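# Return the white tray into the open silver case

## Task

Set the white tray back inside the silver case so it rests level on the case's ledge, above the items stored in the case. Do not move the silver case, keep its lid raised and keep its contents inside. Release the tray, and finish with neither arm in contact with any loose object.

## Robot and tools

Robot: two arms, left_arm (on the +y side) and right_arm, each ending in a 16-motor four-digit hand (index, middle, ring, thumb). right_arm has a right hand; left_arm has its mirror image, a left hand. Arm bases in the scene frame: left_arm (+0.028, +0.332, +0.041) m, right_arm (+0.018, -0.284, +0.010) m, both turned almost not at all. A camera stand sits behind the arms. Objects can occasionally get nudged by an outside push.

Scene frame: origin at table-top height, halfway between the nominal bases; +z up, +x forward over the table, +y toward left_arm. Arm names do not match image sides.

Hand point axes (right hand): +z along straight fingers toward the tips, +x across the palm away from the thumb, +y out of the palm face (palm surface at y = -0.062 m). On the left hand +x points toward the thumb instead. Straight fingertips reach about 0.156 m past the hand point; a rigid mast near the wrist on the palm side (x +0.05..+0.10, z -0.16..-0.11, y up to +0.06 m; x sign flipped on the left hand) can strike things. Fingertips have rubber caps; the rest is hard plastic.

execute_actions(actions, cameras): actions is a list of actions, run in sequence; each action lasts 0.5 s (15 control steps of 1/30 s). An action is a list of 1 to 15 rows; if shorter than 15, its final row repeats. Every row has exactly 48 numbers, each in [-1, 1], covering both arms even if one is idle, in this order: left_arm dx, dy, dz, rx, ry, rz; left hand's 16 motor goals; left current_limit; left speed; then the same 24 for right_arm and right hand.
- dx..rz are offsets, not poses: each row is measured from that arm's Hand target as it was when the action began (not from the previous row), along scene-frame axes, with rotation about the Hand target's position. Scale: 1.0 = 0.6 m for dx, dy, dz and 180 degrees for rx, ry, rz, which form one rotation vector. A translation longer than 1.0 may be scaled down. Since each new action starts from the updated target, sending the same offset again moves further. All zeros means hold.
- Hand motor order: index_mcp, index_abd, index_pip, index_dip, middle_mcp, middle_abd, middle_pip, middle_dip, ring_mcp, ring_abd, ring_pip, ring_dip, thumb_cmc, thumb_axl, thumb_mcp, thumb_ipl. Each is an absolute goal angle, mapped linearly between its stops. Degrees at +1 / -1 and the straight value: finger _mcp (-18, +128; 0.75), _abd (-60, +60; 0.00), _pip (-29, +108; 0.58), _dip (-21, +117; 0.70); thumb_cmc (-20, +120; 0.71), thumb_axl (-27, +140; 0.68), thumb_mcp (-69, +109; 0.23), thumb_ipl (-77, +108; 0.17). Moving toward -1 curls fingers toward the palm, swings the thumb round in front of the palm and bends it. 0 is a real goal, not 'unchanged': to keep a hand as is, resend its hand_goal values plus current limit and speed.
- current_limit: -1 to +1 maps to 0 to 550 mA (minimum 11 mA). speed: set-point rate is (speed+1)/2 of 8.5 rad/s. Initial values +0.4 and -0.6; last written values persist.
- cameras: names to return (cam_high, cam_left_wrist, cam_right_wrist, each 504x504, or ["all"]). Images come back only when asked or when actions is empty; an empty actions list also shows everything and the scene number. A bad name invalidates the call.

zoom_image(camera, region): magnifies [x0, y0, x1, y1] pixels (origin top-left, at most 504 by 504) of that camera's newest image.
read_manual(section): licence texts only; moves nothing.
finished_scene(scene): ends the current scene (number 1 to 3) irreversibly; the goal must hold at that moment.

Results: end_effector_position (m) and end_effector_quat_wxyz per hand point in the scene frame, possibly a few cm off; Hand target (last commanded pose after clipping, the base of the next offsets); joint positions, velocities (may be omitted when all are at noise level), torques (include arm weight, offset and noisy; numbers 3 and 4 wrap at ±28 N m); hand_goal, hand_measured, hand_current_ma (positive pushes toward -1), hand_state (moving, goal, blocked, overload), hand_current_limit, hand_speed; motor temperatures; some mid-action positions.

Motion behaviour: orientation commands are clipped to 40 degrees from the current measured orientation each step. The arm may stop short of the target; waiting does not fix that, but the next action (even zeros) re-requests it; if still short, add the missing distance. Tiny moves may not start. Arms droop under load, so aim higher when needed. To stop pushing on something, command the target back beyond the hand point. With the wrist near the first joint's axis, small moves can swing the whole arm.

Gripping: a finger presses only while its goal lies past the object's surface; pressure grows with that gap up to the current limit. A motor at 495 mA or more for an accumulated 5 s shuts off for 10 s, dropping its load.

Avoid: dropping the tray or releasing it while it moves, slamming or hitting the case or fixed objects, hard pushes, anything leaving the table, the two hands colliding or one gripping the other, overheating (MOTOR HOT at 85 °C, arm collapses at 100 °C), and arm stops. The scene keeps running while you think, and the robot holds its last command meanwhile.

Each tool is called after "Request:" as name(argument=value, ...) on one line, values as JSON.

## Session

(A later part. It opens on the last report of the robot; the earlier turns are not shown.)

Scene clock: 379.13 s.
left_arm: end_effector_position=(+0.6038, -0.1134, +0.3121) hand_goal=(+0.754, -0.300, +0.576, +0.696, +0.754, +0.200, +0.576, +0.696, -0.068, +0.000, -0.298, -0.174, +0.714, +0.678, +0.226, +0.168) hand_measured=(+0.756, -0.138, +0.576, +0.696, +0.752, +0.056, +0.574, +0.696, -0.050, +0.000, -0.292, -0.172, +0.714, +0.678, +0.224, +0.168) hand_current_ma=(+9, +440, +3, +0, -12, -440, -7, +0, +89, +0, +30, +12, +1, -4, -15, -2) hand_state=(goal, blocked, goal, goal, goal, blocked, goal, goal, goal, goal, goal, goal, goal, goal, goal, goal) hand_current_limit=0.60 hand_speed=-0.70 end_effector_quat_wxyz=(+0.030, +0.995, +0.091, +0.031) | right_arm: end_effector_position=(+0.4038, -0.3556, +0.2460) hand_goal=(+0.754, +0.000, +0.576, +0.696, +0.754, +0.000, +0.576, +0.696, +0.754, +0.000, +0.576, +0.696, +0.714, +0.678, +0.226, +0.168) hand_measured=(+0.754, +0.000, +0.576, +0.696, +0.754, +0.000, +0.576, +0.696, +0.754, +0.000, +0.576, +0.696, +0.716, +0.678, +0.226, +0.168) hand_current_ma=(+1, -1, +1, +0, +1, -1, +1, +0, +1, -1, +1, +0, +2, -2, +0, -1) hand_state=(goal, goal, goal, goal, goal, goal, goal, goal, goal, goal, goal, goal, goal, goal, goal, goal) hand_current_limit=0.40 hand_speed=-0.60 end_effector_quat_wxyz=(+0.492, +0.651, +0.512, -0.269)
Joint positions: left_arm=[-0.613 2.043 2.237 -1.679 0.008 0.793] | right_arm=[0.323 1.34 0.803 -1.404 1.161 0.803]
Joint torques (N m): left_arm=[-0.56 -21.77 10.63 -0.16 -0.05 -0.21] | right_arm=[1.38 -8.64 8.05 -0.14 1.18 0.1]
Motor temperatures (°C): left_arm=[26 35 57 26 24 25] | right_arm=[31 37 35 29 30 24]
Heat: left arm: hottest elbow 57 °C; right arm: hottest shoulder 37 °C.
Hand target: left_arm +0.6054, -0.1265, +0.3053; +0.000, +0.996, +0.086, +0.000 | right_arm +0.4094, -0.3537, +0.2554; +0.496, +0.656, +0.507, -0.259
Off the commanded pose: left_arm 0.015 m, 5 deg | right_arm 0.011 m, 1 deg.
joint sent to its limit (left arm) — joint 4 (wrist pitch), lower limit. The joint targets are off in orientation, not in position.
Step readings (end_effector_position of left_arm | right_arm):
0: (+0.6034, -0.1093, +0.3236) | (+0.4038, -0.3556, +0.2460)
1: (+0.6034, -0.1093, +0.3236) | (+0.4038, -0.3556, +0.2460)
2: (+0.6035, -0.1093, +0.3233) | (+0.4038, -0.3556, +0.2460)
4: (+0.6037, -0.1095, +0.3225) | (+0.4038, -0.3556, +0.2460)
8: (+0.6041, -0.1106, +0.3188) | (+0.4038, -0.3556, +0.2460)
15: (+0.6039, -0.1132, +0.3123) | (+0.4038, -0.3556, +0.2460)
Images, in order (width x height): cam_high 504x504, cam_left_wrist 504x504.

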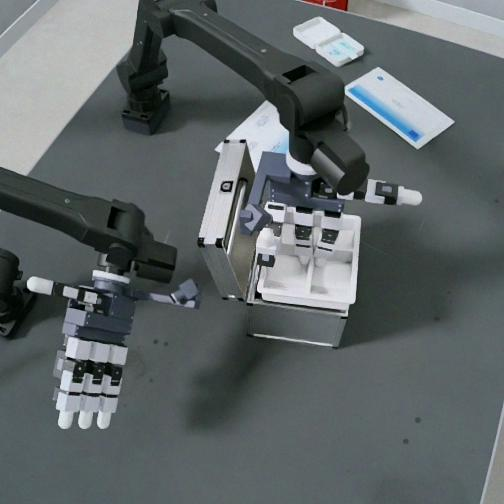

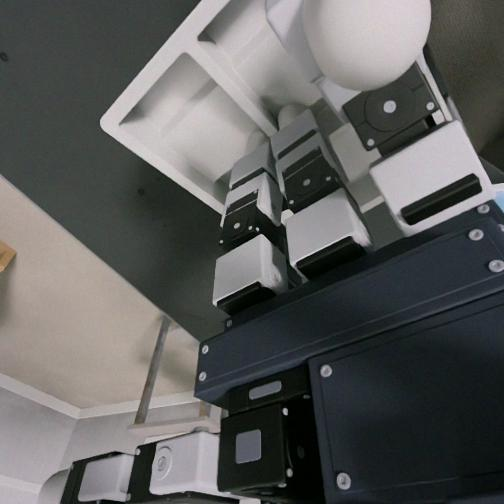

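Request:
execute_actions(actions=[[[-0.012,-0.005,-0.027,0,0,0,0.754,-0.3,0.576,0.696,0.754,0.2,0.576,0.696,-0.068,0,-0.299,-0.174,0.714,0.678,0.226,0.168,0.6,-0.7,0,0,0,0,0,0,0.754,0,0.576,0.696,0.754,0,0.576,0.696,0.754,0,0.576,0.696,0.714,0.678,0.226,0.168,0.4,-0.6]]], cameras=["cam_high","cam_left_wrist"])

Request:
zoom_image(camera="cam_high", region=[230, 190, 380, 350])

Request:
zoom_image(camera="cam_left_wrist", region=[254, 0, 504, 200])

Scene clock: 394.60 s.
left_arm: end_effector_position=(+0.5994, -0.1195, +0.3117) hand_goal=(+0.754, -0.300, +0.576, +0.696, +0.754, +0.200, +0.576, +0.696, -0.068, +0.000, -0.298, -0.174, +0.714, +0.678, +0.226, +0.168) hand_measured=(+0.756, -0.138, +0.576, +0.696, +0.752, +0.056, +0.574, +0.696, -0.050, +0.000, -0.292, -0.172, +0.714, +0.678, +0.224, +0.168) hand_current_ma=(+9, +440, +3, +0, -12, -440, -7, +0, +89, +0, +30, +12, +1, -4, -15, -2) hand_state=(goal, blocked, goal, goal, goal, blocked, goal, goal, goal, goal, goal, goal, goal, goal, goal, goal) hand_current_limit=0.60 hand_speed=-0.70 end_effector_quat_wxyz=(+0.029, +0.995, +0.090, +0.031) | right_arm: end_effector_position=(+0.4038, -0.3556, +0.2460) hand_goal=(+0.754, +0.000, +0.576, +0.696, +0.754, +0.000, +0.576, +0.696, +0.754, +0.000, +0.576, +0.696, +0.714, +0.678, +0.226, +0.168) hand_measured=(+0.754, +0.000, +0.576, +0.696, +0.754, +0.000, +0.576, +0.696, +0.754, +0.000, +0.576, +0.696, +0.716, +0.678, +0.226, +0.168) hand_current_ma=(+1, -1, +1, +0, +1, -1, +1, +0, +1, -1, +1, +0, +2, -2, +0, -1) hand_state=(goal, goal, goal, goal, goal, goal, goal, goal, goal, goal, goal, goal, goal, goal, goal, goal) hand_current_limit=0.40 hand_speed=-0.60 end_effector_quat_wxyz=(+0.492, +0.651, +0.512, -0.269)
Joint positions: left_arm=[-0.625 2.043 2.237 -1.679 0.006 0.785] | right_arm=[0.323 1.34 0.803 -1.404 1.161 0.803]
Joint torques (N m): left_arm=[-0.5 -21.48 8.75 -0.13 -0.06 -0.2] | right_arm=[1.44 -8.59 7.98 -0.13 1.17 0.08]
Motor temperatures (°C): left_arm=[26 39 56 26 24 25] | right_arm=[31 37 35 29 30 24]
Heat: left arm: hottest elbow 56 °C; right arm: hottest shoulder 37 °C.
Hand target: left_arm +0.5983, -0.1294, +0.2889; +0.000, +0.996, +0.086, +0.000 | right_arm +0.4094, -0.3537, +0.2554; +0.496, +0.656, +0.507, -0.259
Off the commanded pose: left_arm 0.025 m, 5 deg | right_arm 0.011 m, 1 deg.
joint sent to its limit (left arm) — joint 4 (wrist pitch), lower limit. The joint targets are off in orientation, not in position.
Step readings (end_effector_position of left_arm | right_arm):
0: (+0.6038, -0.1134, +0.3121) | (+0.4038, -0.3556, +0.2460)
1: (+0.6038, -0.1134, +0.3121) | (+0.4038, -0.3556, +0.2460)
2: (+0.6036, -0.1137, +0.3121) | (+0.4038, -0.3556, +0.2460)
4: (+0.6033, -0.1141, +0.3120) | (+0.4038, -0.3556, +0.2460)
8: (+0.6019, -0.1161, +0.3120) | (+0.4038, -0.3556, +0.2460)
15: (+0.5999, -0.1189, +0.3117) | (+0.4038, -0.3556, +0.2460)
Images, in order (width x height): cam_high 504x504, cam_left_wrist 504x504.

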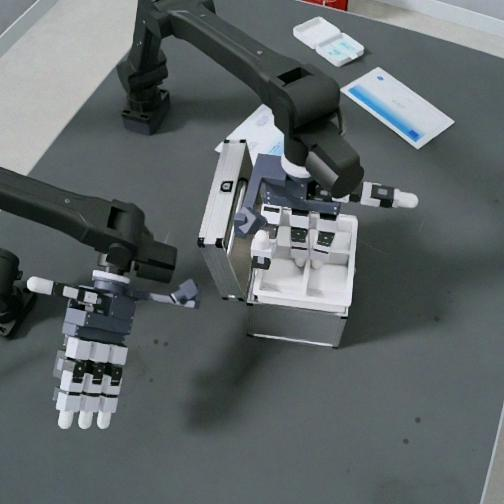

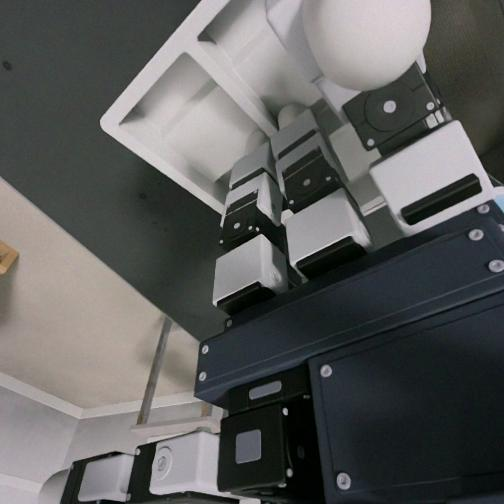

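Scaled by 3.150 from the camera's 504x504 image, which has a finer 720x720 frame.

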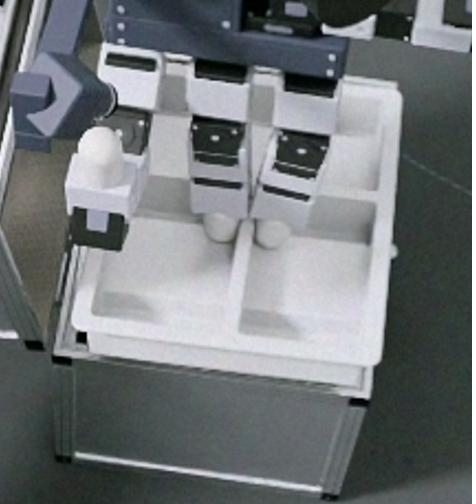

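Scaled by 2.016 from the camera's 504x504 image, which has a finer 720x720 frame.

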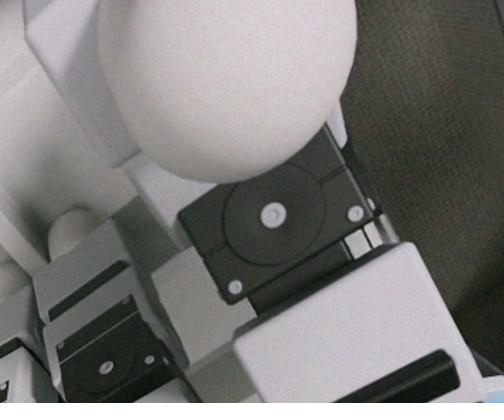

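Request:
execute_actions(actions=[[[0,0,-0.015,0,0,0,0.754,-0.3,0.576,0.696,0.754,0.2,0.576,0.696,-0.068,0,-0.299,-0.174,0.714,0.678,0.226,0.168,0.6,-0.7,0,0,0,0,0,0,0.754,0,0.576,0.696,0.754,0,0.576,0.696,0.754,0,0.576,0.696,0.714,0.678,0.226,0.168,0.4,-0.6]]], cameras=["cam_high","cam_left_wrist"])

Request:
zoom_image(camera="cam_high", region=[230, 190, 380, 350])

Scene clock: 411.80 s.
left_arm: end_effector_position=(+0.6008, -0.1204, +0.3036) hand_goal=(+0.754, -0.300, +0.576, +0.696, +0.754, +0.200, +0.576, +0.696, -0.068, +0.000, -0.298, -0.174, +0.714, +0.678, +0.226, +0.168) hand_measured=(+0.756, -0.138, +0.576, +0.696, +0.752, +0.056, +0.574, +0.696, -0.050, +0.000, -0.292, -0.172, +0.714, +0.678, +0.224, +0.168) hand_current_ma=(+9, +440, +3, +0, -12, -440, -7, +0, +89, +0, +30, +12, +1, -4, -15, -2) hand_state=(goal, blocked, goal, goal, goal, blocked, goal, goal, goal, goal, goal, goal, goal, goal, goal, goal) hand_current_limit=0.60 hand_speed=-0.70 end_effector_quat_wxyz=(+0.026, +0.995, +0.090, +0.027) | right_arm: end_effector_position=(+0.4038, -0.3556, +0.2460) hand_goal=(+0.754, +0.000, +0.576, +0.696, +0.754, +0.000, +0.576, +0.696, +0.754, +0.000, +0.576, +0.696, +0.714, +0.678, +0.226, +0.168) hand_measured=(+0.754, +0.000, +0.576, +0.696, +0.754, +0.000, +0.576, +0.696, +0.754, +0.000, +0.576, +0.696, +0.716, +0.678, +0.226, +0.168) hand_current_ma=(+1, -1, +1, +0, +1, -1, +1, +0, +1, -1, +1, +0, +2, -2, +0, -1) hand_state=(goal, goal, goal, goal, goal, goal, goal, goal, goal, goal, goal, goal, goal, goal, goal, goal) hand_current_limit=0.40 hand_speed=-0.60 end_effector_quat_wxyz=(+0.492, +0.651, +0.512, -0.269)
Joint positions: left_arm=[-0.625 2.054 2.237 -1.679 0.005 0.785] | right_arm=[0.323 1.34 0.803 -1.404 1.161 0.803]
Joint torques (N m): left_arm=[-0.44 -21.77 8.39 -0.18 -0.07 -0.23] | right_arm=[1.49 -8.53 7.99 -0.16 1.16 0.09]
Heat: left arm: hottest elbow 54 °C; right arm: hottest shoulder 37 °C.
Hand target: left_arm +0.5983, -0.1294, +0.2799; +0.000, +0.996, +0.086, +0.000 | right_arm +0.4094, -0.3537, +0.2554; +0.496, +0.656, +0.507, -0.259
Off the commanded pose: left_arm 0.025 m, 4 deg | right_arm 0.011 m, 1 deg.
joint sent to its limit (left arm) — joint 4 (wrist pitch), lower limit. The joint targets still meet the commanded pose.
Step readings (end_effector_position of left_arm | right_arm):
0: (+0.5995, -0.1195, +0.3117) | (+0.4038, -0.3556, +0.2460)
1: (+0.5995, -0.1195, +0.3117) | (+0.4038, -0.3556, +0.2460)
2: (+0.5995, -0.1196, +0.3114) | (+0.4038, -0.3556, +0.2460)
4: (+0.5996, -0.1196, +0.3109) | (+0.4038, -0.3556, +0.2460)
8: (+0.6001, -0.1199, +0.3082) | (+0.4038, -0.3556, +0.2460)
15: (+0.6007, -0.1203, +0.3039) | (+0.4038, -0.3556, +0.2460)
Images, in order (width x height): cam_high 504x504, cam_left_wrist 504x504.

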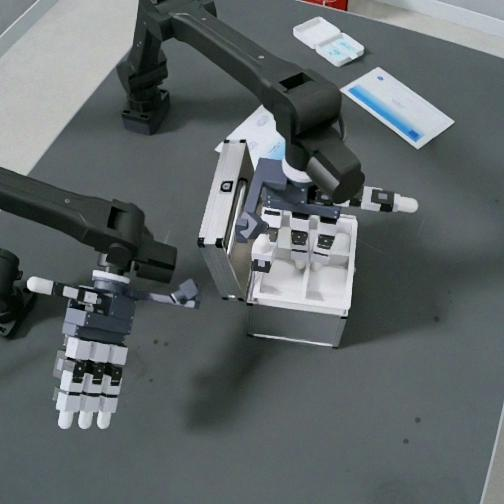

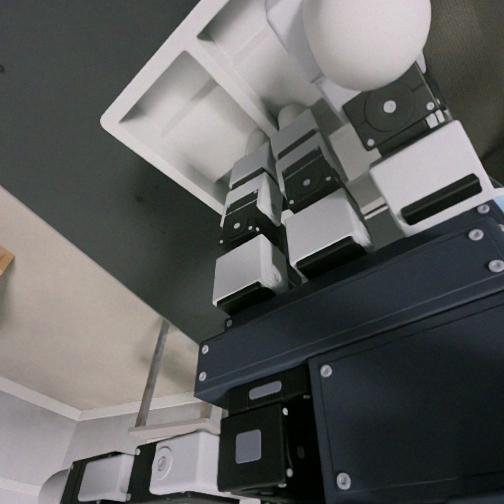

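Scaled by 3.150 from the camera's 504x504 image, which has a finer 720x720 frame.

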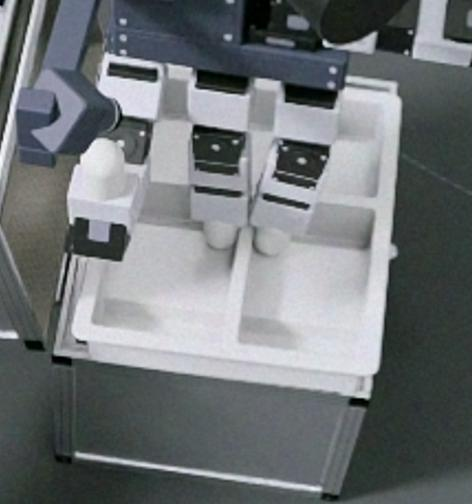

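Request:
execute_actions(actions=[[[-0.016,0.01,0,0,0,0,0.754,-0.3,0.576,0.696,0.754,0.2,0.576,0.696,-0.068,0,-0.299,-0.174,0.714,0.678,0.226,0.168,0.6,-0.7,0,0,0,0,0,0,0.754,0,0.576,0.696,0.754,0,0.576,0.696,0.754,0,0.576,0.696,0.714,0.678,0.226,0.168,0.4,-0.6]]], cameras=["cam_high"])

Request:
zoom_image(camera="cam_high", region=[230, 190, 380, 350])

Scene clock: 419.83 s.
left_arm: end_effector_position=(+0.5968, -0.1170, +0.2912) hand_goal=(+0.754, -0.300, +0.576, +0.696, +0.754, +0.200, +0.576, +0.696, -0.068, +0.000, -0.298, -0.174, +0.714, +0.678, +0.226, +0.168) hand_measured=(+0.750, -0.138, +0.574, +0.696, +0.748, +0.058, +0.574, +0.696, -0.050, +0.000, -0.292, -0.172, +0.714, +0.678, +0.222, +0.168) hand_current_ma=(-16, +440, -6, -3, -26, -440, -13, -4, +88, +0, +30, +12, +1, -4, -19, -2) hand_state=(goal, blocked, goal, goal, goal, blocked, goal, goal, goal, goal, goal, goal, goal, goal, goal, goal) hand_current_limit=0.60 hand_speed=-0.70 end_effector_quat_wxyz=(+0.016, +0.996, +0.090, +0.017) | right_arm: end_effector_position=(+0.4038, -0.3556, +0.2460) hand_goal=(+0.754, +0.000, +0.576, +0.696, +0.754, +0.000, +0.576, +0.696, +0.754, +0.000, +0.576, +0.696, +0.714, +0.678, +0.226, +0.168) hand_measured=(+0.754, +0.000, +0.576, +0.696, +0.754, +0.000, +0.576, +0.696, +0.754, +0.000, +0.576, +0.696, +0.716, +0.678, +0.226, +0.168) hand_current_ma=(+1, -1, +1, +0, +1, -1, +1, +0, +1, -1, +1, +0, +2, -2, +0, -1) hand_state=(goal, goal, goal, goal, goal, goal, goal, goal, goal, goal, goal, goal, goal, goal, goal, goal) hand_current_limit=0.40 hand_speed=-0.60 end_effector_quat_wxyz=(+0.492, +0.651, +0.512, -0.269)
Joint positions: left_arm=[-0.625 2.053 2.209 -1.68 0.002 0.785] | right_arm=[0.323 1.34 0.803 -1.404 1.161 0.803]
Joint torques (N m): left_arm=[-0.62 -23.94 7.5 -0.21 0.01 -0.23] | right_arm=[1.44 -8.7 8.05 -0.12 1.17 0.1]
Heat: left arm: hottest elbow 53 °C; right arm: hottest shoulder 37 °C.
Hand target: left_arm +0.5887, -0.1233, +0.2800; +0.000, +0.996, +0.086, +0.000 | right_arm +0.4094, -0.3537, +0.2554; +0.496, +0.656, +0.507, -0.259
Off the commanded pose: left_arm 0.015 m, 3 deg | right_arm 0.011 m, 1 deg.
joint sent to its limit (left arm) — joint 4 (wrist pitch), lower limit. The joint targets still meet the commanded pose.
Step readings (end_effector_position of left_arm | right_arm):
0: (+0.6008, -0.1204, +0.3036) | (+0.4038, -0.3556, +0.2460)
1: (+0.6006, -0.1202, +0.3031) | (+0.4038, -0.3556, +0.2460)
2: (+0.6003, -0.1199, +0.3018) | (+0.4038, -0.3556, +0.2460)
4: (+0.5989, -0.1190, +0.2974) | (+0.4038, -0.3556, +0.2460)
8: (+0.5971, -0.1172, +0.2922) | (+0.4038, -0.3556, +0.2460)
15: (+0.5968, -0.1170, +0.2912) | (+0.4038, -0.3556, +0.2460)
Images, in order (width x height): cam_high 504x504.

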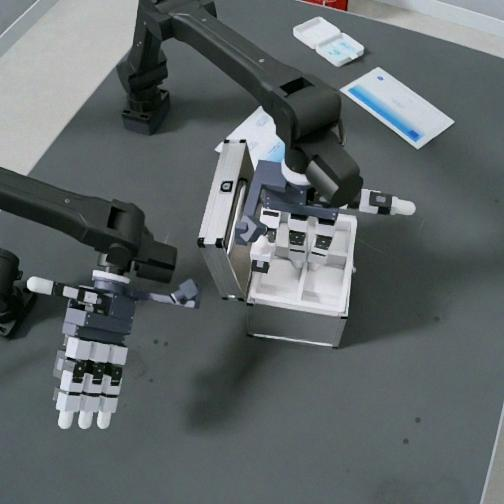

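Scaled by 3.150 from the camera's 504x504 image, which has a finer 720x720 frame.

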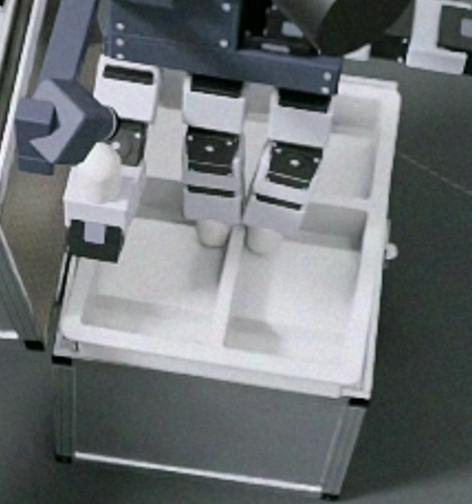

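Request:
zoom_image(camera="cam_high", region=[235, 270, 355, 350])

Request:
zoom_image(camera="cam_high", region=[240, 190, 370, 280])

Scaled by 4.200 from the camera's 504x504 image, which has a finer 720x720 frame.

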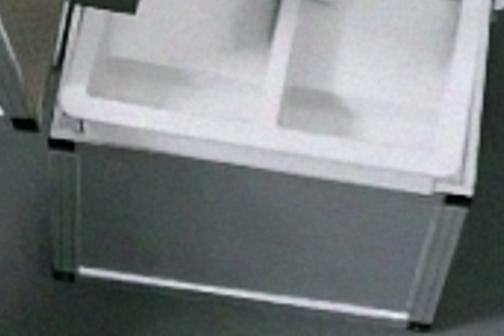

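Scaled by 3.877 from the camera's 504x504 image, which has a finer 720x720 frame.

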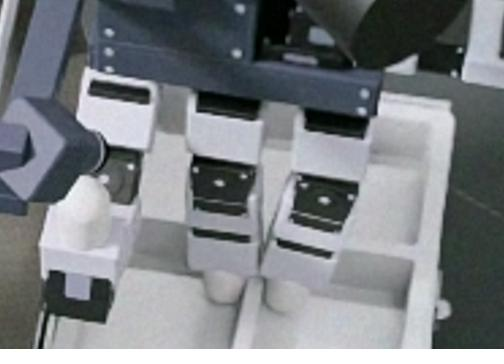

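Request:
execute_actions(actions=[])

Request:
zoom_image(camera="cam_left_wrist", region=[90, 0, 504, 240])

Scene clock: 436.17 s.
left_arm: end_effector_position=(+0.5968, -0.1170, +0.2912) hand_goal=(+0.754, -0.300, +0.576, +0.696, +0.754, +0.200, +0.576, +0.696, -0.068, +0.000, -0.298, -0.174, +0.714, +0.678, +0.226, +0.168) hand_measured=(+0.750, -0.138, +0.574, +0.696, +0.748, +0.058, +0.574, +0.696, -0.050, +0.000, -0.292, -0.172, +0.714, +0.678, +0.222, +0.168) hand_current_ma=(-16, +440, -6, -3, -26, -440, -13, -4, +88, +0, +30, +12, +1, -4, -19, -2) hand_state=(goal, blocked, goal, goal, goal, blocked, goal, goal, goal, goal, goal, goal, goal, goal, goal, goal) hand_current_limit=0.60 hand_speed=-0.70 end_effector_quat_wxyz=(+0.016, +0.996, +0.090, +0.017) | right_arm: end_effector_position=(+0.4038, -0.3556, +0.2460) hand_goal=(+0.754, +0.000, +0.576, +0.696, +0.754, +0.000, +0.576, +0.696, +0.754, +0.000, +0.576, +0.696, +0.714, +0.678, +0.226, +0.168) hand_measured=(+0.754, +0.000, +0.576, +0.696, +0.754, +0.000, +0.576, +0.696, +0.754, +0.000, +0.576, +0.696, +0.716, +0.678, +0.226, +0.168) hand_current_ma=(+1, -1, +1, +0, +1, -1, +1, +0, +1, -1, +1, +0, +2, -2, +0, -1) hand_state=(goal, goal, goal, goal, goal, goal, goal, goal, goal, goal, goal, goal, goal, goal, goal, goal) hand_current_limit=0.40 hand_speed=-0.60 end_effector_quat_wxyz=(+0.492, +0.651, +0.512, -0.269)
Joint positions: left_arm=[-0.625 2.053 2.209 -1.68 0.002 0.785] | right_arm=[0.323 1.34 0.803 -1.404 1.161 0.803]
Joint velocities: within noise
Joint torques (N m): left_arm=[-0.62 -23.88 7.51 -0.23 0.01 -0.23] | right_arm=[1.67 -8.59 8.05 -0.16 1.17 0.1]
Motor temperatures (°C): left_arm=[26 37 51 26 24 25] | right_arm=[31 37 36 28 30 24]
Heat: left arm: hottest elbow 51 °C; right arm: hottest shoulder 37 °C.
Hand target: left_arm +0.5887, -0.1233, +0.2800; +0.000, +0.996, +0.086, +0.000 | right_arm +0.4094, -0.3537, +0.2554; +0.496, +0.656, +0.507, -0.259
Off the commanded pose: left_arm 0.015 m, 3 deg | right_arm 0.011 m, 1 deg.

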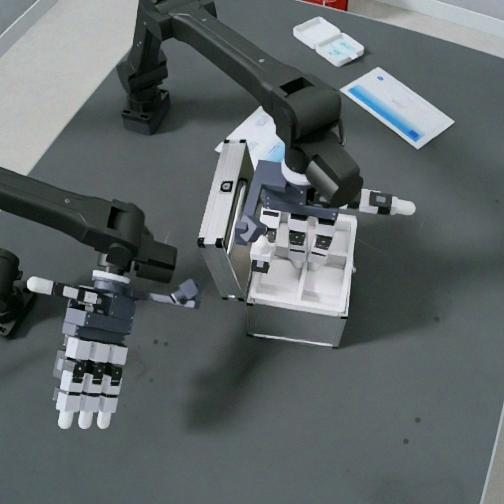

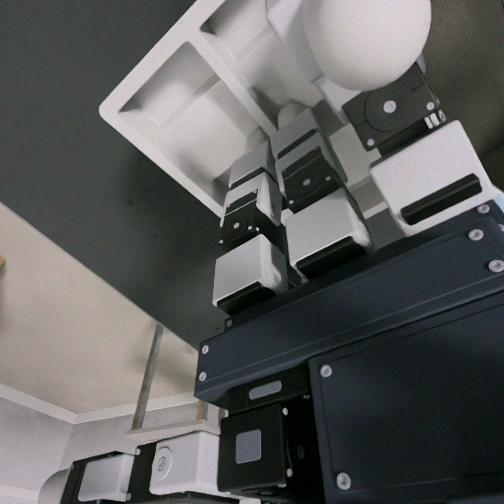

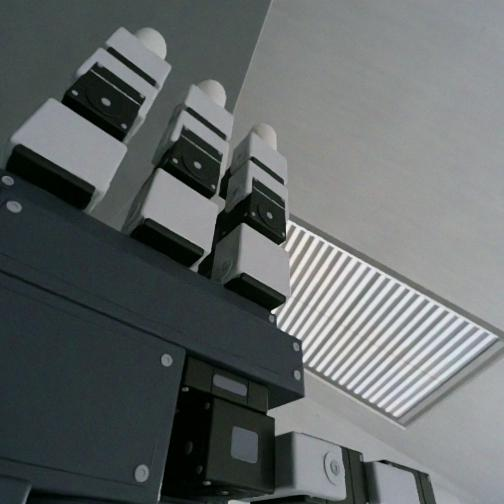

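Scaled by 1.217 from the camera's 504x504 image, which has a finer 720x720 frame.

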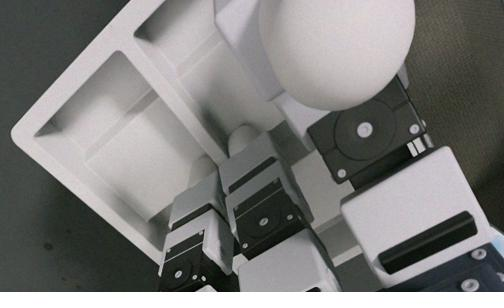

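Request:
execute_actions(actions=[[[0,0,0.04,0,0,0,0.754,-0.3,0.576,0.696,0.754,0.2,0.576,0.696,-0.068,0,-0.299,-0.174,0.714,0.678,0.226,0.168,0.6,-0.7,0,0,0,0,0,0,0.754,0,0.576,0.696,0.754,0,0.576,0.696,0.754,0,0.576,0.696,0.714,0.678,0.226,0.168,0.4,-0.6]],[[0,0.015,0.03,0,0,0.0167,0.754,-0.3,0.576,0.696,0.754,0.2,0.576,0.696,-0.068,0,-0.299,-0.174,0.714,0.678,0.226,0.168,0.6,-0.7,0,0,0,0,0,0,0.754,0,0.576,0.696,0.754,0,0.576,0.696,0.754,0,0.576,0.696,0.714,0.678,0.226,0.168,0.4,-0.6]]], cameras=["cam_high","cam_left_wrist"])

Request:
zoom_image(camera="cam_high", region=[230, 190, 380, 350])

Request:
zoom_image(camera="cam_high", region=[235, 270, 355, 350])

Scene clock: 445.10 s.
left_arm: end_effector_position=(+0.5955, -0.1115, +0.3066) hand_goal=(+0.754, -0.300, +0.576, +0.696, +0.754, +0.200, +0.576, +0.696, -0.068, +0.000, -0.298, -0.174, +0.714, +0.678, +0.226, +0.168) hand_measured=(+0.752, -0.138, +0.574, +0.696, +0.750, +0.058, +0.574, +0.696, -0.050, +0.000, -0.292, -0.172, +0.714, +0.678, +0.222, +0.168) hand_current_ma=(-14, +440, -6, -3, -25, -440, -13, -4, +88, +0, +30, +12, +1, -4, -19, -2) hand_state=(goal, blocked, goal, goal, goal, blocked, goal, goal, goal, goal, goal, goal, goal, goal, goal, goal) hand_current_limit=0.60 hand_speed=-0.70 end_effector_quat_wxyz=(+0.022, +0.993, +0.114, +0.023) | right_arm: end_effector_position=(+0.4038, -0.3556, +0.2460) hand_goal=(+0.754, +0.000, +0.576, +0.696, +0.754, +0.000, +0.576, +0.696, +0.754, +0.000, +0.576, +0.696, +0.714, +0.678, +0.226, +0.168) hand_measured=(+0.754, +0.000, +0.576, +0.696, +0.754, +0.000, +0.576, +0.696, +0.754, +0.000, +0.576, +0.696, +0.716, +0.678, +0.226, +0.168) hand_current_ma=(+1, -1, +1, +0, +1, -1, +1, +0, +1, -1, +1, +0, +2, -2, +0, -1) hand_state=(goal, goal, goal, goal, goal, goal, goal, goal, goal, goal, goal, goal, goal, goal, goal, goal) hand_current_limit=0.40 hand_speed=-0.60 end_effector_quat_wxyz=(+0.492, +0.651, +0.512, -0.269)
Joint positions: left_arm=[-0.625 2.023 2.196 -1.68 0.002 0.737] | right_arm=[0.323 1.34 0.803 -1.404 1.161 0.803]
Joint torques (N m): left_arm=[-0.09 -25.93 8.43 -0.2 0.17 -0.24] | right_arm=[1.67 -8.47 8.03 -0.21 1.16 0.09]
Heat: left arm: hottest elbow 50 °C; right arm: hottest shoulder 37 °C.
Hand target: left_arm +0.5887, -0.1143, +0.3219; +0.000, +0.994, +0.112, +0.000 | right_arm +0.4094, -0.3537, +0.2554; +0.496, +0.656, +0.507, -0.259
Off the commanded pose: left_arm 0.017 m, 4 deg | right_arm 0.011 m, 1 deg.
joint sent to its limit (left arm) — joint 4 (wrist pitch), lower limit. The joint targets are off in orientation, not in position.
Step readings (end_effector_position of left_arm | right_arm):
0: (+0.5968, -0.1170, +0.2912) | (+0.4038, -0.3556, +0.2460)
1: (+0.5968, -0.1170, +0.2912) | (+0.4038, -0.3556, +0.2460)
2: (+0.5968, -0.1169, +0.2915) | (+0.4038, -0.3556, +0.2460)
4: (+0.5967, -0.1169, +0.2921) | (+0.4038, -0.3556, +0.2460)
8: (+0.5967, -0.1169, +0.2923) | (+0.4038, -0.3556, +0.2460)
15: (+0.5967, -0.1168, +0.2923) | (+0.4038, -0.3556, +0.2460)
16: (+0.5967, -0.1168, +0.2926) | (+0.4038, -0.3556, +0.2460)
17: (+0.5968, -0.1166, +0.2934) | (+0.4038, -0.3556, +0.2460)
19: (+0.5966, -0.1155, +0.2937) | (+0.4038, -0.3556, +0.2460)
23: (+0.5958, -0.1134, +0.2964) | (+0.4038, -0.3556, +0.2460)
30: (+0.5954, -0.1118, +0.3053) | (+0.4038, -0.3556, +0.2460)
Images, in order (width x height): cam_high 504x504, cam_left_wrist 504x504.

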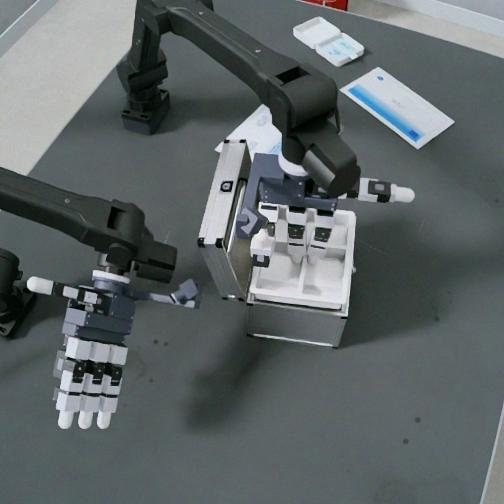

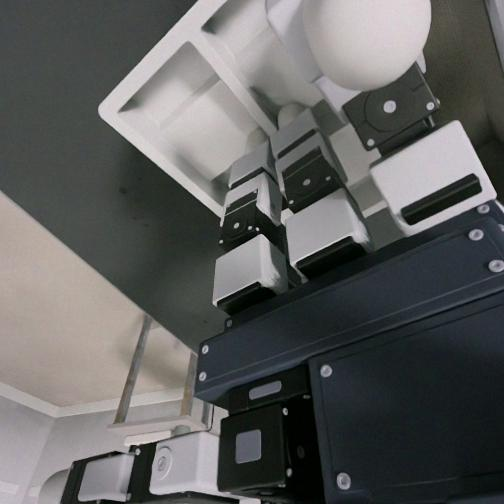

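Scaled by 3.150 from the camera's 504x504 image, which has a finer 720x720 frame.

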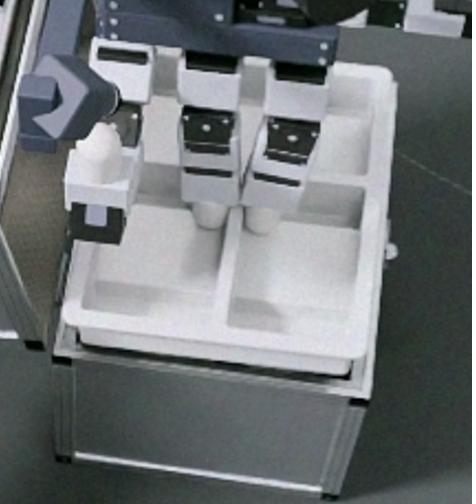

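Scaled by 4.200 from the camera's 504x504 image, which has a finer 720x720 frame.

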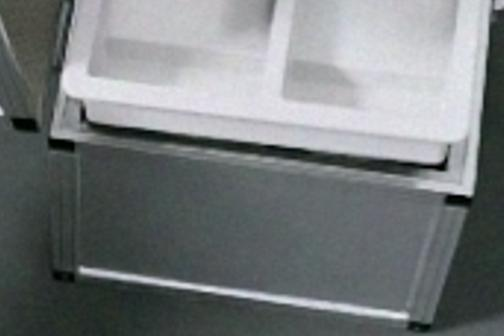

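Request:
execute_actions(actions=[[[0.008,0,-0.03,0,0,0.006,0.754,-0.3,0.576,0.696,0.754,0.2,0.576,0.696,-0.068,0,-0.299,-0.174,0.714,0.678,0.226,0.168,0.6,-0.7,0,0,0,0,0,0,0.754,0,0.576,0.696,0.754,0,0.576,0.696,0.754,0,0.576,0.696,0.714,0.678,0.226,0.168,0.4,-0.6]],[[0,0,-0.035,0,0,0,0.754,-0.3,0.576,0.696,0.754,0.2,0.576,0.696,-0.068,0,-0.299,-0.174,0.714,0.678,0.226,0.168,0.6,-0.7,0,0,0,0,0,0,0.754,0,0.576,0.696,0.754,0,0.576,0.696,0.754,0,0.576,0.696,0.714,0.678,0.226,0.168,0.4,-0.6]]], cameras=["cam_high","cam_left_wrist"])

Request:
zoom_image(camera="cam_high", region=[230, 190, 380, 350])

Request:
zoom_image(camera="cam_high", region=[235, 270, 355, 350])

Scene clock: 460.50 s.
left_arm: end_effector_position=(+0.5941, -0.1091, +0.2986) hand_goal=(+0.754, -0.300, +0.576, +0.696, +0.754, +0.200, +0.576, +0.696, -0.068, +0.000, -0.298, -0.174, +0.714, +0.678, +0.226, +0.168) hand_measured=(+0.752, -0.138, +0.574, +0.696, +0.750, +0.058, +0.574, +0.696, -0.050, +0.000, -0.292, -0.172, +0.714, +0.678, +0.222, +0.168) hand_current_ma=(-14, +440, -6, -3, -25, -440, -13, -4, +88, +0, +30, +12, +1, -4, -19, -2) hand_state=(goal, blocked, goal, goal, goal, blocked, goal, goal, goal, goal, goal, goal, goal, goal, goal, goal) hand_current_limit=0.60 hand_speed=-0.70 end_effector_quat_wxyz=(+0.016, +0.992, +0.122, +0.017) | right_arm: end_effector_position=(+0.4038, -0.3556, +0.2460) hand_goal=(+0.754, +0.000, +0.576, +0.696, +0.754, +0.000, +0.576, +0.696, +0.754, +0.000, +0.576, +0.696, +0.714, +0.678, +0.226, +0.168) hand_measured=(+0.754, +0.000, +0.576, +0.696, +0.754, +0.000, +0.576, +0.696, +0.754, +0.000, +0.576, +0.696, +0.716, +0.678, +0.226, +0.168) hand_current_ma=(+1, -1, +1, +0, +1, -1, +1, +0, +1, -1, +1, +0, +2, -2, +0, -1) hand_state=(goal, goal, goal, goal, goal, goal, goal, goal, goal, goal, goal, goal, goal, goal, goal, goal) hand_current_limit=0.40 hand_speed=-0.60 end_effector_quat_wxyz=(+0.492, +0.651, +0.512, -0.269)
Joint positions: left_arm=[-0.625 2.023 2.179 -1.68 0.002 0.721] | right_arm=[0.323 1.34 0.803 -1.404 1.161 0.803]
Joint torques (N m): left_arm=[0.09 -22.07 8.54 -0.23 0 -0.23] | right_arm=[1.61 -8.53 8.02 -0.14 1.15 0.11]
Heat: left arm: hottest elbow 51 °C; right arm: hottest shoulder 37 °C.
Hand target: left_arm +0.5935, -0.1143, +0.2829; +0.000, +0.993, +0.121, +0.000 | right_arm +0.4094, -0.3537, +0.2554; +0.496, +0.656, +0.507, -0.259
Off the commanded pose: left_arm 0.017 m, 3 deg | right_arm 0.011 m, 1 deg.
joint sent to its limit (left arm) — joint 4 (wrist pitch), lower limit. The joint targets still meet the commanded pose.
Step readings (end_effector_position of left_arm | right_arm):
0: (+0.5955, -0.1115, +0.3066) | (+0.4038, -0.3556, +0.2460)
1: (+0.5956, -0.1115, +0.3066) | (+0.4038, -0.3556, +0.2460)
2: (+0.5956, -0.1114, +0.3066) | (+0.4038, -0.3556, +0.2460)
4: (+0.5959, -0.1113, +0.3066) | (+0.4038, -0.3556, +0.2460)
8: (+0.5963, -0.1111, +0.3066) | (+0.4038, -0.3556, +0.2460)
15: (+0.5967, -0.1109, +0.3067) | (+0.4038, -0.3556, +0.2460)
16: (+0.5966, -0.1108, +0.3065) | (+0.4038, -0.3556, +0.2460)
17: (+0.5965, -0.1107, +0.3059) | (+0.4038, -0.3556, +0.2460)
19: (+0.5958, -0.1103, +0.3040) | (+0.4038, -0.3556, +0.2460)
23: (+0.5945, -0.1093, +0.2997) | (+0.4038, -0.3556, +0.2460)
30: (+0.5941, -0.1091, +0.2986) | (+0.4038, -0.3556, +0.2460)
Images, in order (width x height): cam_high 504x504, cam_left_wrist 504x504.

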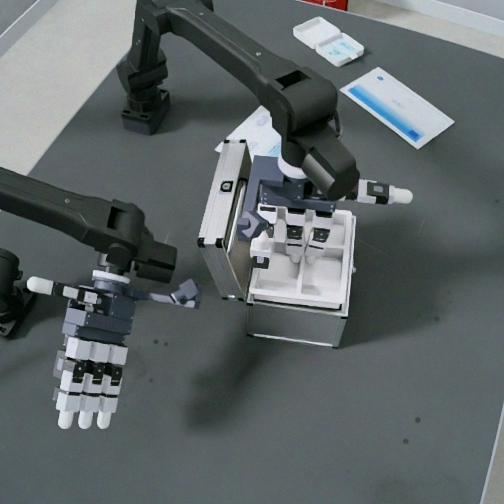

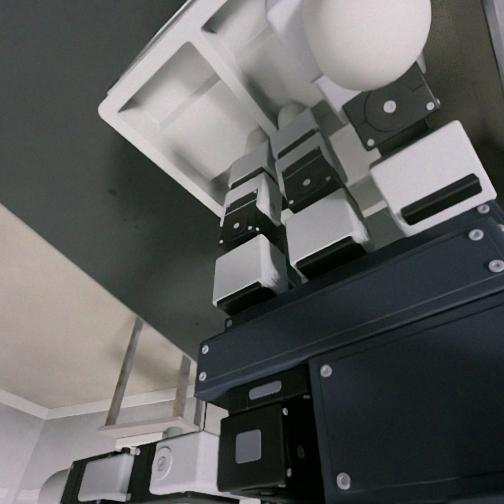

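Scaled by 3.150 from the camera's 504x504 image, which has a finer 720x720 frame.

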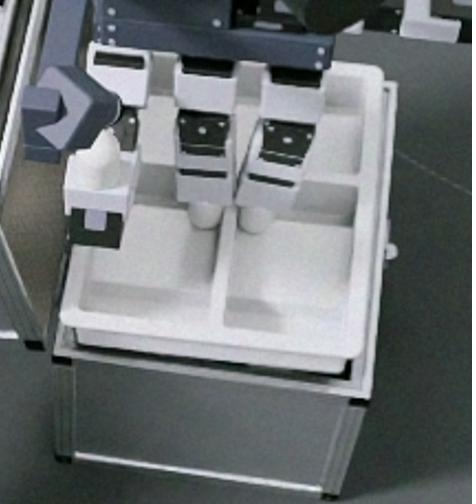

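Scaled by 4.200 from the camera's 504x504 image, which has a finer 720x720 frame.

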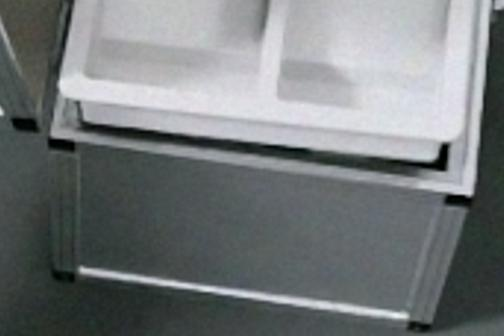

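Request:
execute_actions(actions=[[[0.02,-0.009,0.02,0,0,0,0.754,-0.3,0.576,0.696,0.754,0.2,0.576,0.696,-0.068,0,-0.299,-0.174,0.714,0.678,0.226,0.168,0.6,-0.7,0,0,0,0,0,0,0.754,0,0.576,0.696,0.754,0,0.576,0.696,0.754,0,0.576,0.696,0.714,0.678,0.226,0.168,0.4,-0.6]]], cameras=["cam_high"])

Request:
zoom_image(camera="cam_high", region=[235, 270, 355, 350])

Scene clock: 468.80 s.
left_arm: end_effector_position=(+0.5953, -0.1099, +0.2906) hand_goal=(+0.754, -0.300, +0.576, +0.696, +0.754, +0.200, +0.576, +0.696, -0.068, +0.000, -0.298, -0.174, +0.714, +0.678, +0.226, +0.168) hand_measured=(+0.752, -0.138, +0.574, +0.696, +0.750, +0.058, +0.574, +0.696, -0.050, +0.000, -0.292, -0.172, +0.714, +0.678, +0.222, +0.168) hand_current_ma=(-14, +440, -6, -3, -25, -440, -13, -4, +88, +0, +30, +12, +1, -4, -19, -2) hand_state=(goal, blocked, goal, goal, goal, blocked, goal, goal, goal, goal, goal, goal, goal, goal, goal, goal) hand_current_limit=0.60 hand_speed=-0.70 end_effector_quat_wxyz=(+0.013, +0.992, +0.122, +0.013) | right_arm: end_effector_position=(+0.4038, -0.3556, +0.2460) hand_goal=(+0.754, +0.000, +0.576, +0.696, +0.754, +0.000, +0.576, +0.696, +0.754, +0.000, +0.576, +0.696, +0.714, +0.678, +0.226, +0.168) hand_measured=(+0.754, +0.000, +0.576, +0.696, +0.754, +0.000, +0.576, +0.696, +0.754, +0.000, +0.576, +0.696, +0.716, +0.678, +0.226, +0.168) hand_current_ma=(+1, -1, +1, +0, +1, -1, +1, +0, +1, -1, +1, +0, +2, -2, +0, -1) hand_state=(goal, goal, goal, goal, goal, goal, goal, goal, goal, goal, goal, goal, goal, goal, goal, goal) hand_current_limit=0.40 hand_speed=-0.60 end_effector_quat_wxyz=(+0.492, +0.651, +0.512, -0.269)
Joint positions: left_arm=[-0.625 2.034 2.179 -1.68 0.002 0.721] | right_arm=[0.323 1.34 0.803 -1.404 1.161 0.803]
Joint torques (N m): left_arm=[0.38 -21.6 12.27 -0.24 0.11 -0.21] | right_arm=[1.44 -8.47 8.06 -0.1 1.16 0.09]
Heat: left arm: hottest elbow 52 °C; right arm: hottest shoulder 36 °C.
Hand target: left_arm +0.6055, -0.1197, +0.2949; +0.000, +0.993, +0.121, +0.000 | right_arm +0.4094, -0.3537, +0.2554; +0.496, +0.656, +0.507, -0.259
Off the commanded pose: left_arm 0.015 m, 2 deg | right_arm 0.011 m, 1 deg.
joint sent to its limit (left arm) — joint 4 (wrist pitch), lower limit. The joint targets are off in orientation, not in position.
Step readings (end_effector_position of left_arm | right_arm):
0: (+0.5941, -0.1091, +0.2986) | (+0.4038, -0.3556, +0.2460)
1: (+0.5941, -0.1091, +0.2986) | (+0.4038, -0.3556, +0.2460)
2: (+0.5941, -0.1091, +0.2986) | (+0.4038, -0.3556, +0.2460)
4: (+0.5942, -0.1091, +0.2983) | (+0.4038, -0.3556, +0.2460)
8: (+0.5945, -0.1093, +0.2965) | (+0.4038, -0.3556, +0.2460)
15: (+0.5952, -0.1099, +0.2912) | (+0.4038, -0.3556, +0.2460)
Images, in order (width x height): cam_high 504x504.

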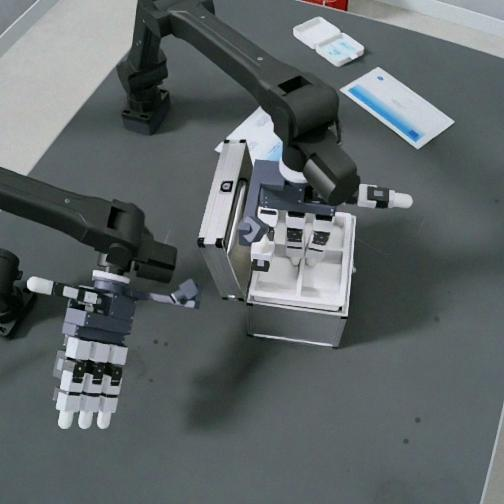

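Scaled by 4.200 from the camera's 504x504 image, which has a finer 720x720 frame.

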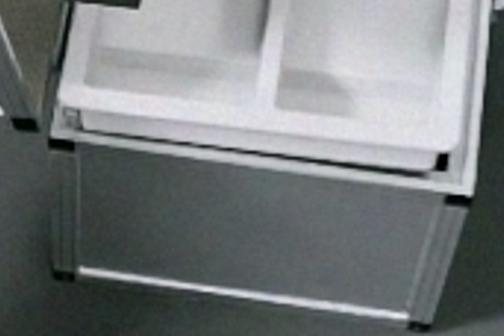

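Request:
execute_actions(actions=[[[0.005,0,-0.02,0,0,0,0.754,-0.3,0.576,0.696,0.754,0.2,0.576,0.696,-0.068,0,-0.299,-0.174,0.714,0.678,0.226,0.168,0.6,-0.7,0,0,0,0,0,0,0.754,0,0.576,0.696,0.754,0,0.576,0.696,0.754,0,0.576,0.696,0.714,0.678,0.226,0.168,0.4,-0.6]]], cameras=["cam_high", "cam_left_wrist"])

Request:
zoom_image(camera="cam_high", region=[235, 270, 355, 350])

Request:
zoom_image(camera="cam_high", region=[230, 190, 380, 350])

Scene clock: 474.50 s.
left_arm: end_effector_position=(+0.5977, -0.1116, +0.2803) hand_goal=(+0.754, -0.300, +0.576, +0.696, +0.754, +0.200, +0.576, +0.696, -0.068, +0.000, -0.298, -0.174, +0.714, +0.678, +0.226, +0.168) hand_measured=(+0.752, -0.138, +0.574, +0.696, +0.750, +0.058, +0.574, +0.696, -0.050, +0.000, -0.292, -0.172, +0.714, +0.678, +0.222, +0.168) hand_current_ma=(-10, +440, -6, -3, -18, -440, -13, -4, +88, +0, +30, +12, +1, -4, -19, -2) hand_state=(goal, blocked, goal, goal, goal, blocked, goal, goal, goal, goal, goal, goal, goal, goal, goal, goal) hand_current_limit=0.60 hand_speed=-0.70 end_effector_quat_wxyz=(+0.008, +0.993, +0.122, +0.008) | right_arm: end_effector_position=(+0.4038, -0.3556, +0.2460) hand_goal=(+0.754, +0.000, +0.576, +0.696, +0.754, +0.000, +0.576, +0.696, +0.754, +0.000, +0.576, +0.696, +0.714, +0.678, +0.226, +0.168) hand_measured=(+0.754, +0.000, +0.576, +0.696, +0.754, +0.000, +0.576, +0.696, +0.754, +0.000, +0.576, +0.696, +0.716, +0.678, +0.226, +0.168) hand_current_ma=(+1, -1, +1, +0, +1, -1, +1, +0, +1, -1, +1, +0, +2, -2, +0, -1) hand_state=(goal, goal, goal, goal, goal, goal, goal, goal, goal, goal, goal, goal, goal, goal, goal, goal) hand_current_limit=0.40 hand_speed=-0.60 end_effector_quat_wxyz=(+0.492, +0.651, +0.512, -0.269)
Joint positions: left_arm=[-0.625 2.052 2.183 -1.68 0.002 0.721] | right_arm=[0.323 1.34 0.803 -1.404 1.161 0.803]
Joint torques (N m): left_arm=[0.62 -21.71 12.12 -0.29 0.07 -0.18] | right_arm=[1.67 -8.53 8.02 -0.21 1.16 0.09]
Heat: left arm: hottest elbow 53 °C; right arm: hottest shoulder 36 °C.
Hand target: left_arm +0.6085, -0.1197, +0.2829; +0.000, +0.993, +0.121, +0.000 | right_arm +0.4094, -0.3537, +0.2554; +0.496, +0.656, +0.507, -0.259
Off the commanded pose: left_arm 0.014 m, 1 deg | right_arm 0.011 m, 1 deg.
joint sent to its limit (left arm) — joint 4 (wrist pitch), lower limit. The joint targets still meet the commanded pose.
Step readings (end_effector_position of left_arm | right_arm):
0: (+0.5953, -0.1099, +0.2906) | (+0.4038, -0.3556, +0.2460)
1: (+0.5953, -0.1099, +0.2906) | (+0.4038, -0.3556, +0.2460)
2: (+0.5953, -0.1099, +0.2904) | (+0.4038, -0.3556, +0.2460)
4: (+0.5958, -0.1103, +0.2899) | (+0.4038, -0.3556, +0.2460)
8: (+0.5969, -0.1110, +0.2864) | (+0.4038, -0.3556, +0.2460)
15: (+0.5977, -0.1116, +0.2803) | (+0.4038, -0.3556, +0.2460)
Images, in order (width x height): cam_high 504x504, cam_left_wrist 504x504.

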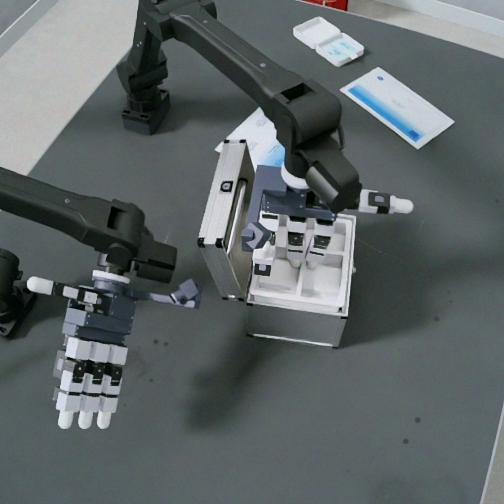

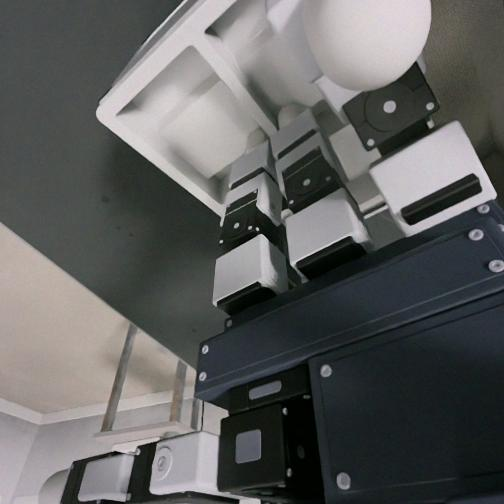

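Scaled by 4.200 from the camera's 504x504 image, which has a finer 720x720 frame.

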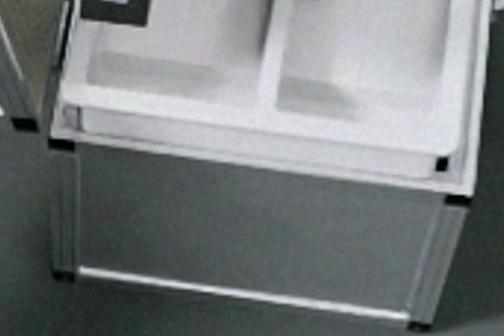

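Scaled by 3.150 from the camera's 504x504 image, which has a finer 720x720 frame.

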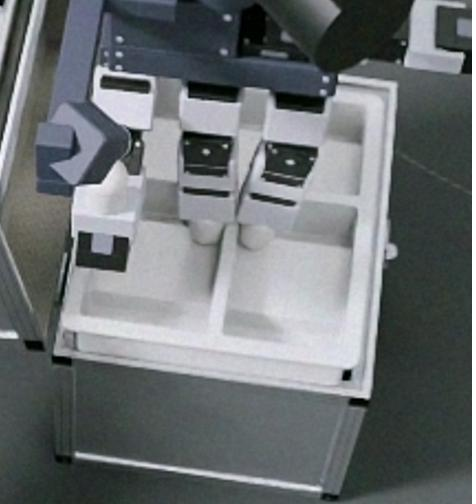

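Request:
execute_actions(actions=[[[0,0,-0.025,0,0,0,0.754,-0.3,0.576,0.696,0.754,0.2,0.576,0.696,-0.068,0,-0.299,-0.174,0.714,0.678,0.226,0.168,0.6,-0.7,0,0,0,0,0,0,0.754,0,0.576,0.696,0.754,0,0.576,0.696,0.754,0,0.576,0.696,0.714,0.678,0.226,0.168,0.4,-0.6]]], cameras=["cam_high", "cam_left_wrist"])

Request:
zoom_image(camera="cam_high", region=[235, 270, 355, 350])

Request:
zoom_image(camera="cam_high", region=[230, 190, 380, 350])

Scene clock: 483.67 s.
left_arm: end_effector_position=(+0.5982, -0.1119, +0.2763) hand_goal=(+0.754, -0.300, +0.576, +0.696, +0.754, +0.200, +0.576, +0.696, -0.068, +0.000, -0.298, -0.174, +0.714, +0.678, +0.226, +0.168) hand_measured=(+0.752, -0.138, +0.574, +0.696, +0.752, +0.058, +0.574, +0.696, -0.050, +0.000, -0.292, -0.172, +0.714, +0.678, +0.222, +0.168) hand_current_ma=(-5, +440, -5, -3, -12, -440, -12, -4, +88, +0, +30, +12, +1, -4, -19, -2) hand_state=(goal, blocked, goal, goal, goal, blocked, goal, goal, goal, goal, goal, goal, goal, goal, goal, goal) hand_current_limit=0.60 hand_speed=-0.70 end_effector_quat_wxyz=(+0.006, +0.993, +0.122, +0.005) | right_arm: end_effector_position=(+0.4038, -0.3556, +0.2460) hand_goal=(+0.754, +0.000, +0.576, +0.696, +0.754, +0.000, +0.576, +0.696, +0.754, +0.000, +0.576, +0.696, +0.714, +0.678, +0.226, +0.168) hand_measured=(+0.754, +0.000, +0.576, +0.696, +0.754, +0.000, +0.576, +0.696, +0.754, +0.000, +0.576, +0.696, +0.716, +0.678, +0.226, +0.168) hand_current_ma=(+1, -1, +1, +0, +1, -1, +1, +0, +1, -1, +1, +0, +2, -2, +0, -1) hand_state=(goal, goal, goal, goal, goal, goal, goal, goal, goal, goal, goal, goal, goal, goal, goal, goal) hand_current_limit=0.40 hand_speed=-0.60 end_effector_quat_wxyz=(+0.492, +0.651, +0.512, -0.269)
Joint positions: left_arm=[-0.625 2.058 2.183 -1.68 0.002 0.721] | right_arm=[0.323 1.34 0.803 -1.404 1.161 0.803]
Joint torques (N m): left_arm=[0.56 -20.95 11.58 -0.29 0.01 -0.16] | right_arm=[1.67 -8.64 8.05 -0.16 1.16 0.09]
Heat: left arm: hottest elbow 54 °C; right arm: hottest shoulder 36 °C.
Hand target: left_arm +0.6085, -0.1197, +0.2678; +0.000, +0.993, +0.121, +0.000 | right_arm +0.4094, -0.3537, +0.2554; +0.496, +0.656, +0.507, -0.259
Off the commanded pose: left_arm 0.015 m, 1 deg | right_arm 0.011 m, 1 deg.
joint sent to its limit (left arm) — joint 4 (wrist pitch), lower limit. The joint targets still meet the commanded pose.
Step readings (end_effector_position of left_arm | right_arm):
0: (+0.5977, -0.1116, +0.2803) | (+0.4038, -0.3556, +0.2460)
1: (+0.5977, -0.1116, +0.2803) | (+0.4038, -0.3556, +0.2460)
2: (+0.5977, -0.1116, +0.2800) | (+0.4038, -0.3556, +0.2460)
4: (+0.5978, -0.1117, +0.2792) | (+0.4038, -0.3556, +0.2460)
8: (+0.5981, -0.1119, +0.2771) | (+0.4038, -0.3556, +0.2460)
15: (+0.5982, -0.1119, +0.2763) | (+0.4038, -0.3556, +0.2460)
Images, in order (width x height): cam_high 504x504, cam_left_wrist 504x504.

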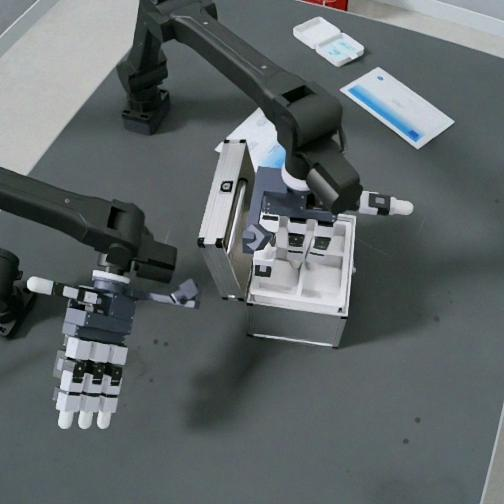

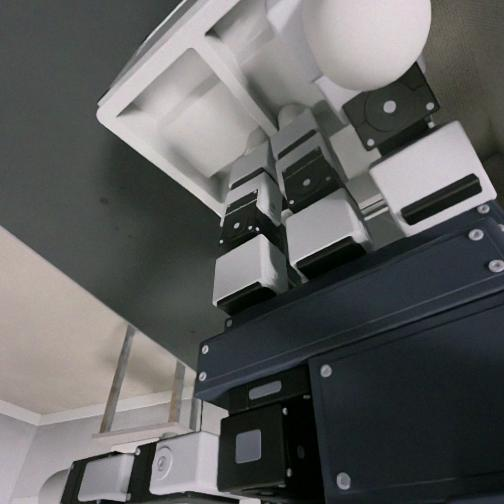

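Scaled by 4.200 from the camera's 504x504 image, which has a finer 720x720 frame.

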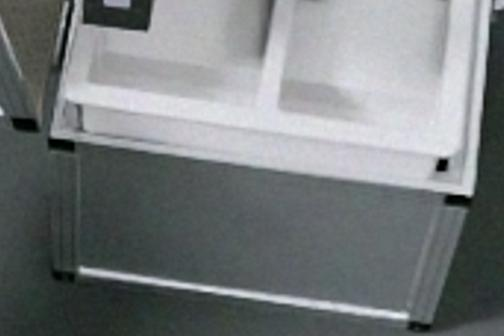

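Scaled by 3.150 from the camera's 504x504 image, which has a finer 720x720 frame.

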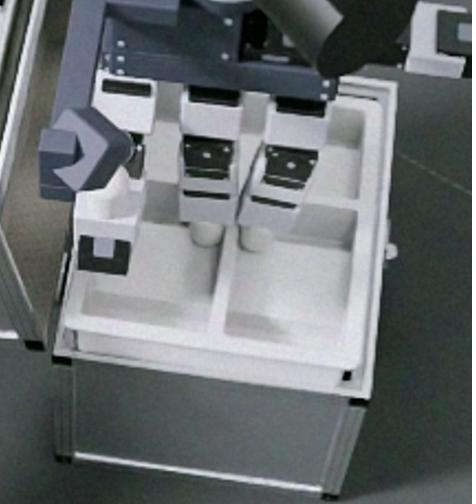

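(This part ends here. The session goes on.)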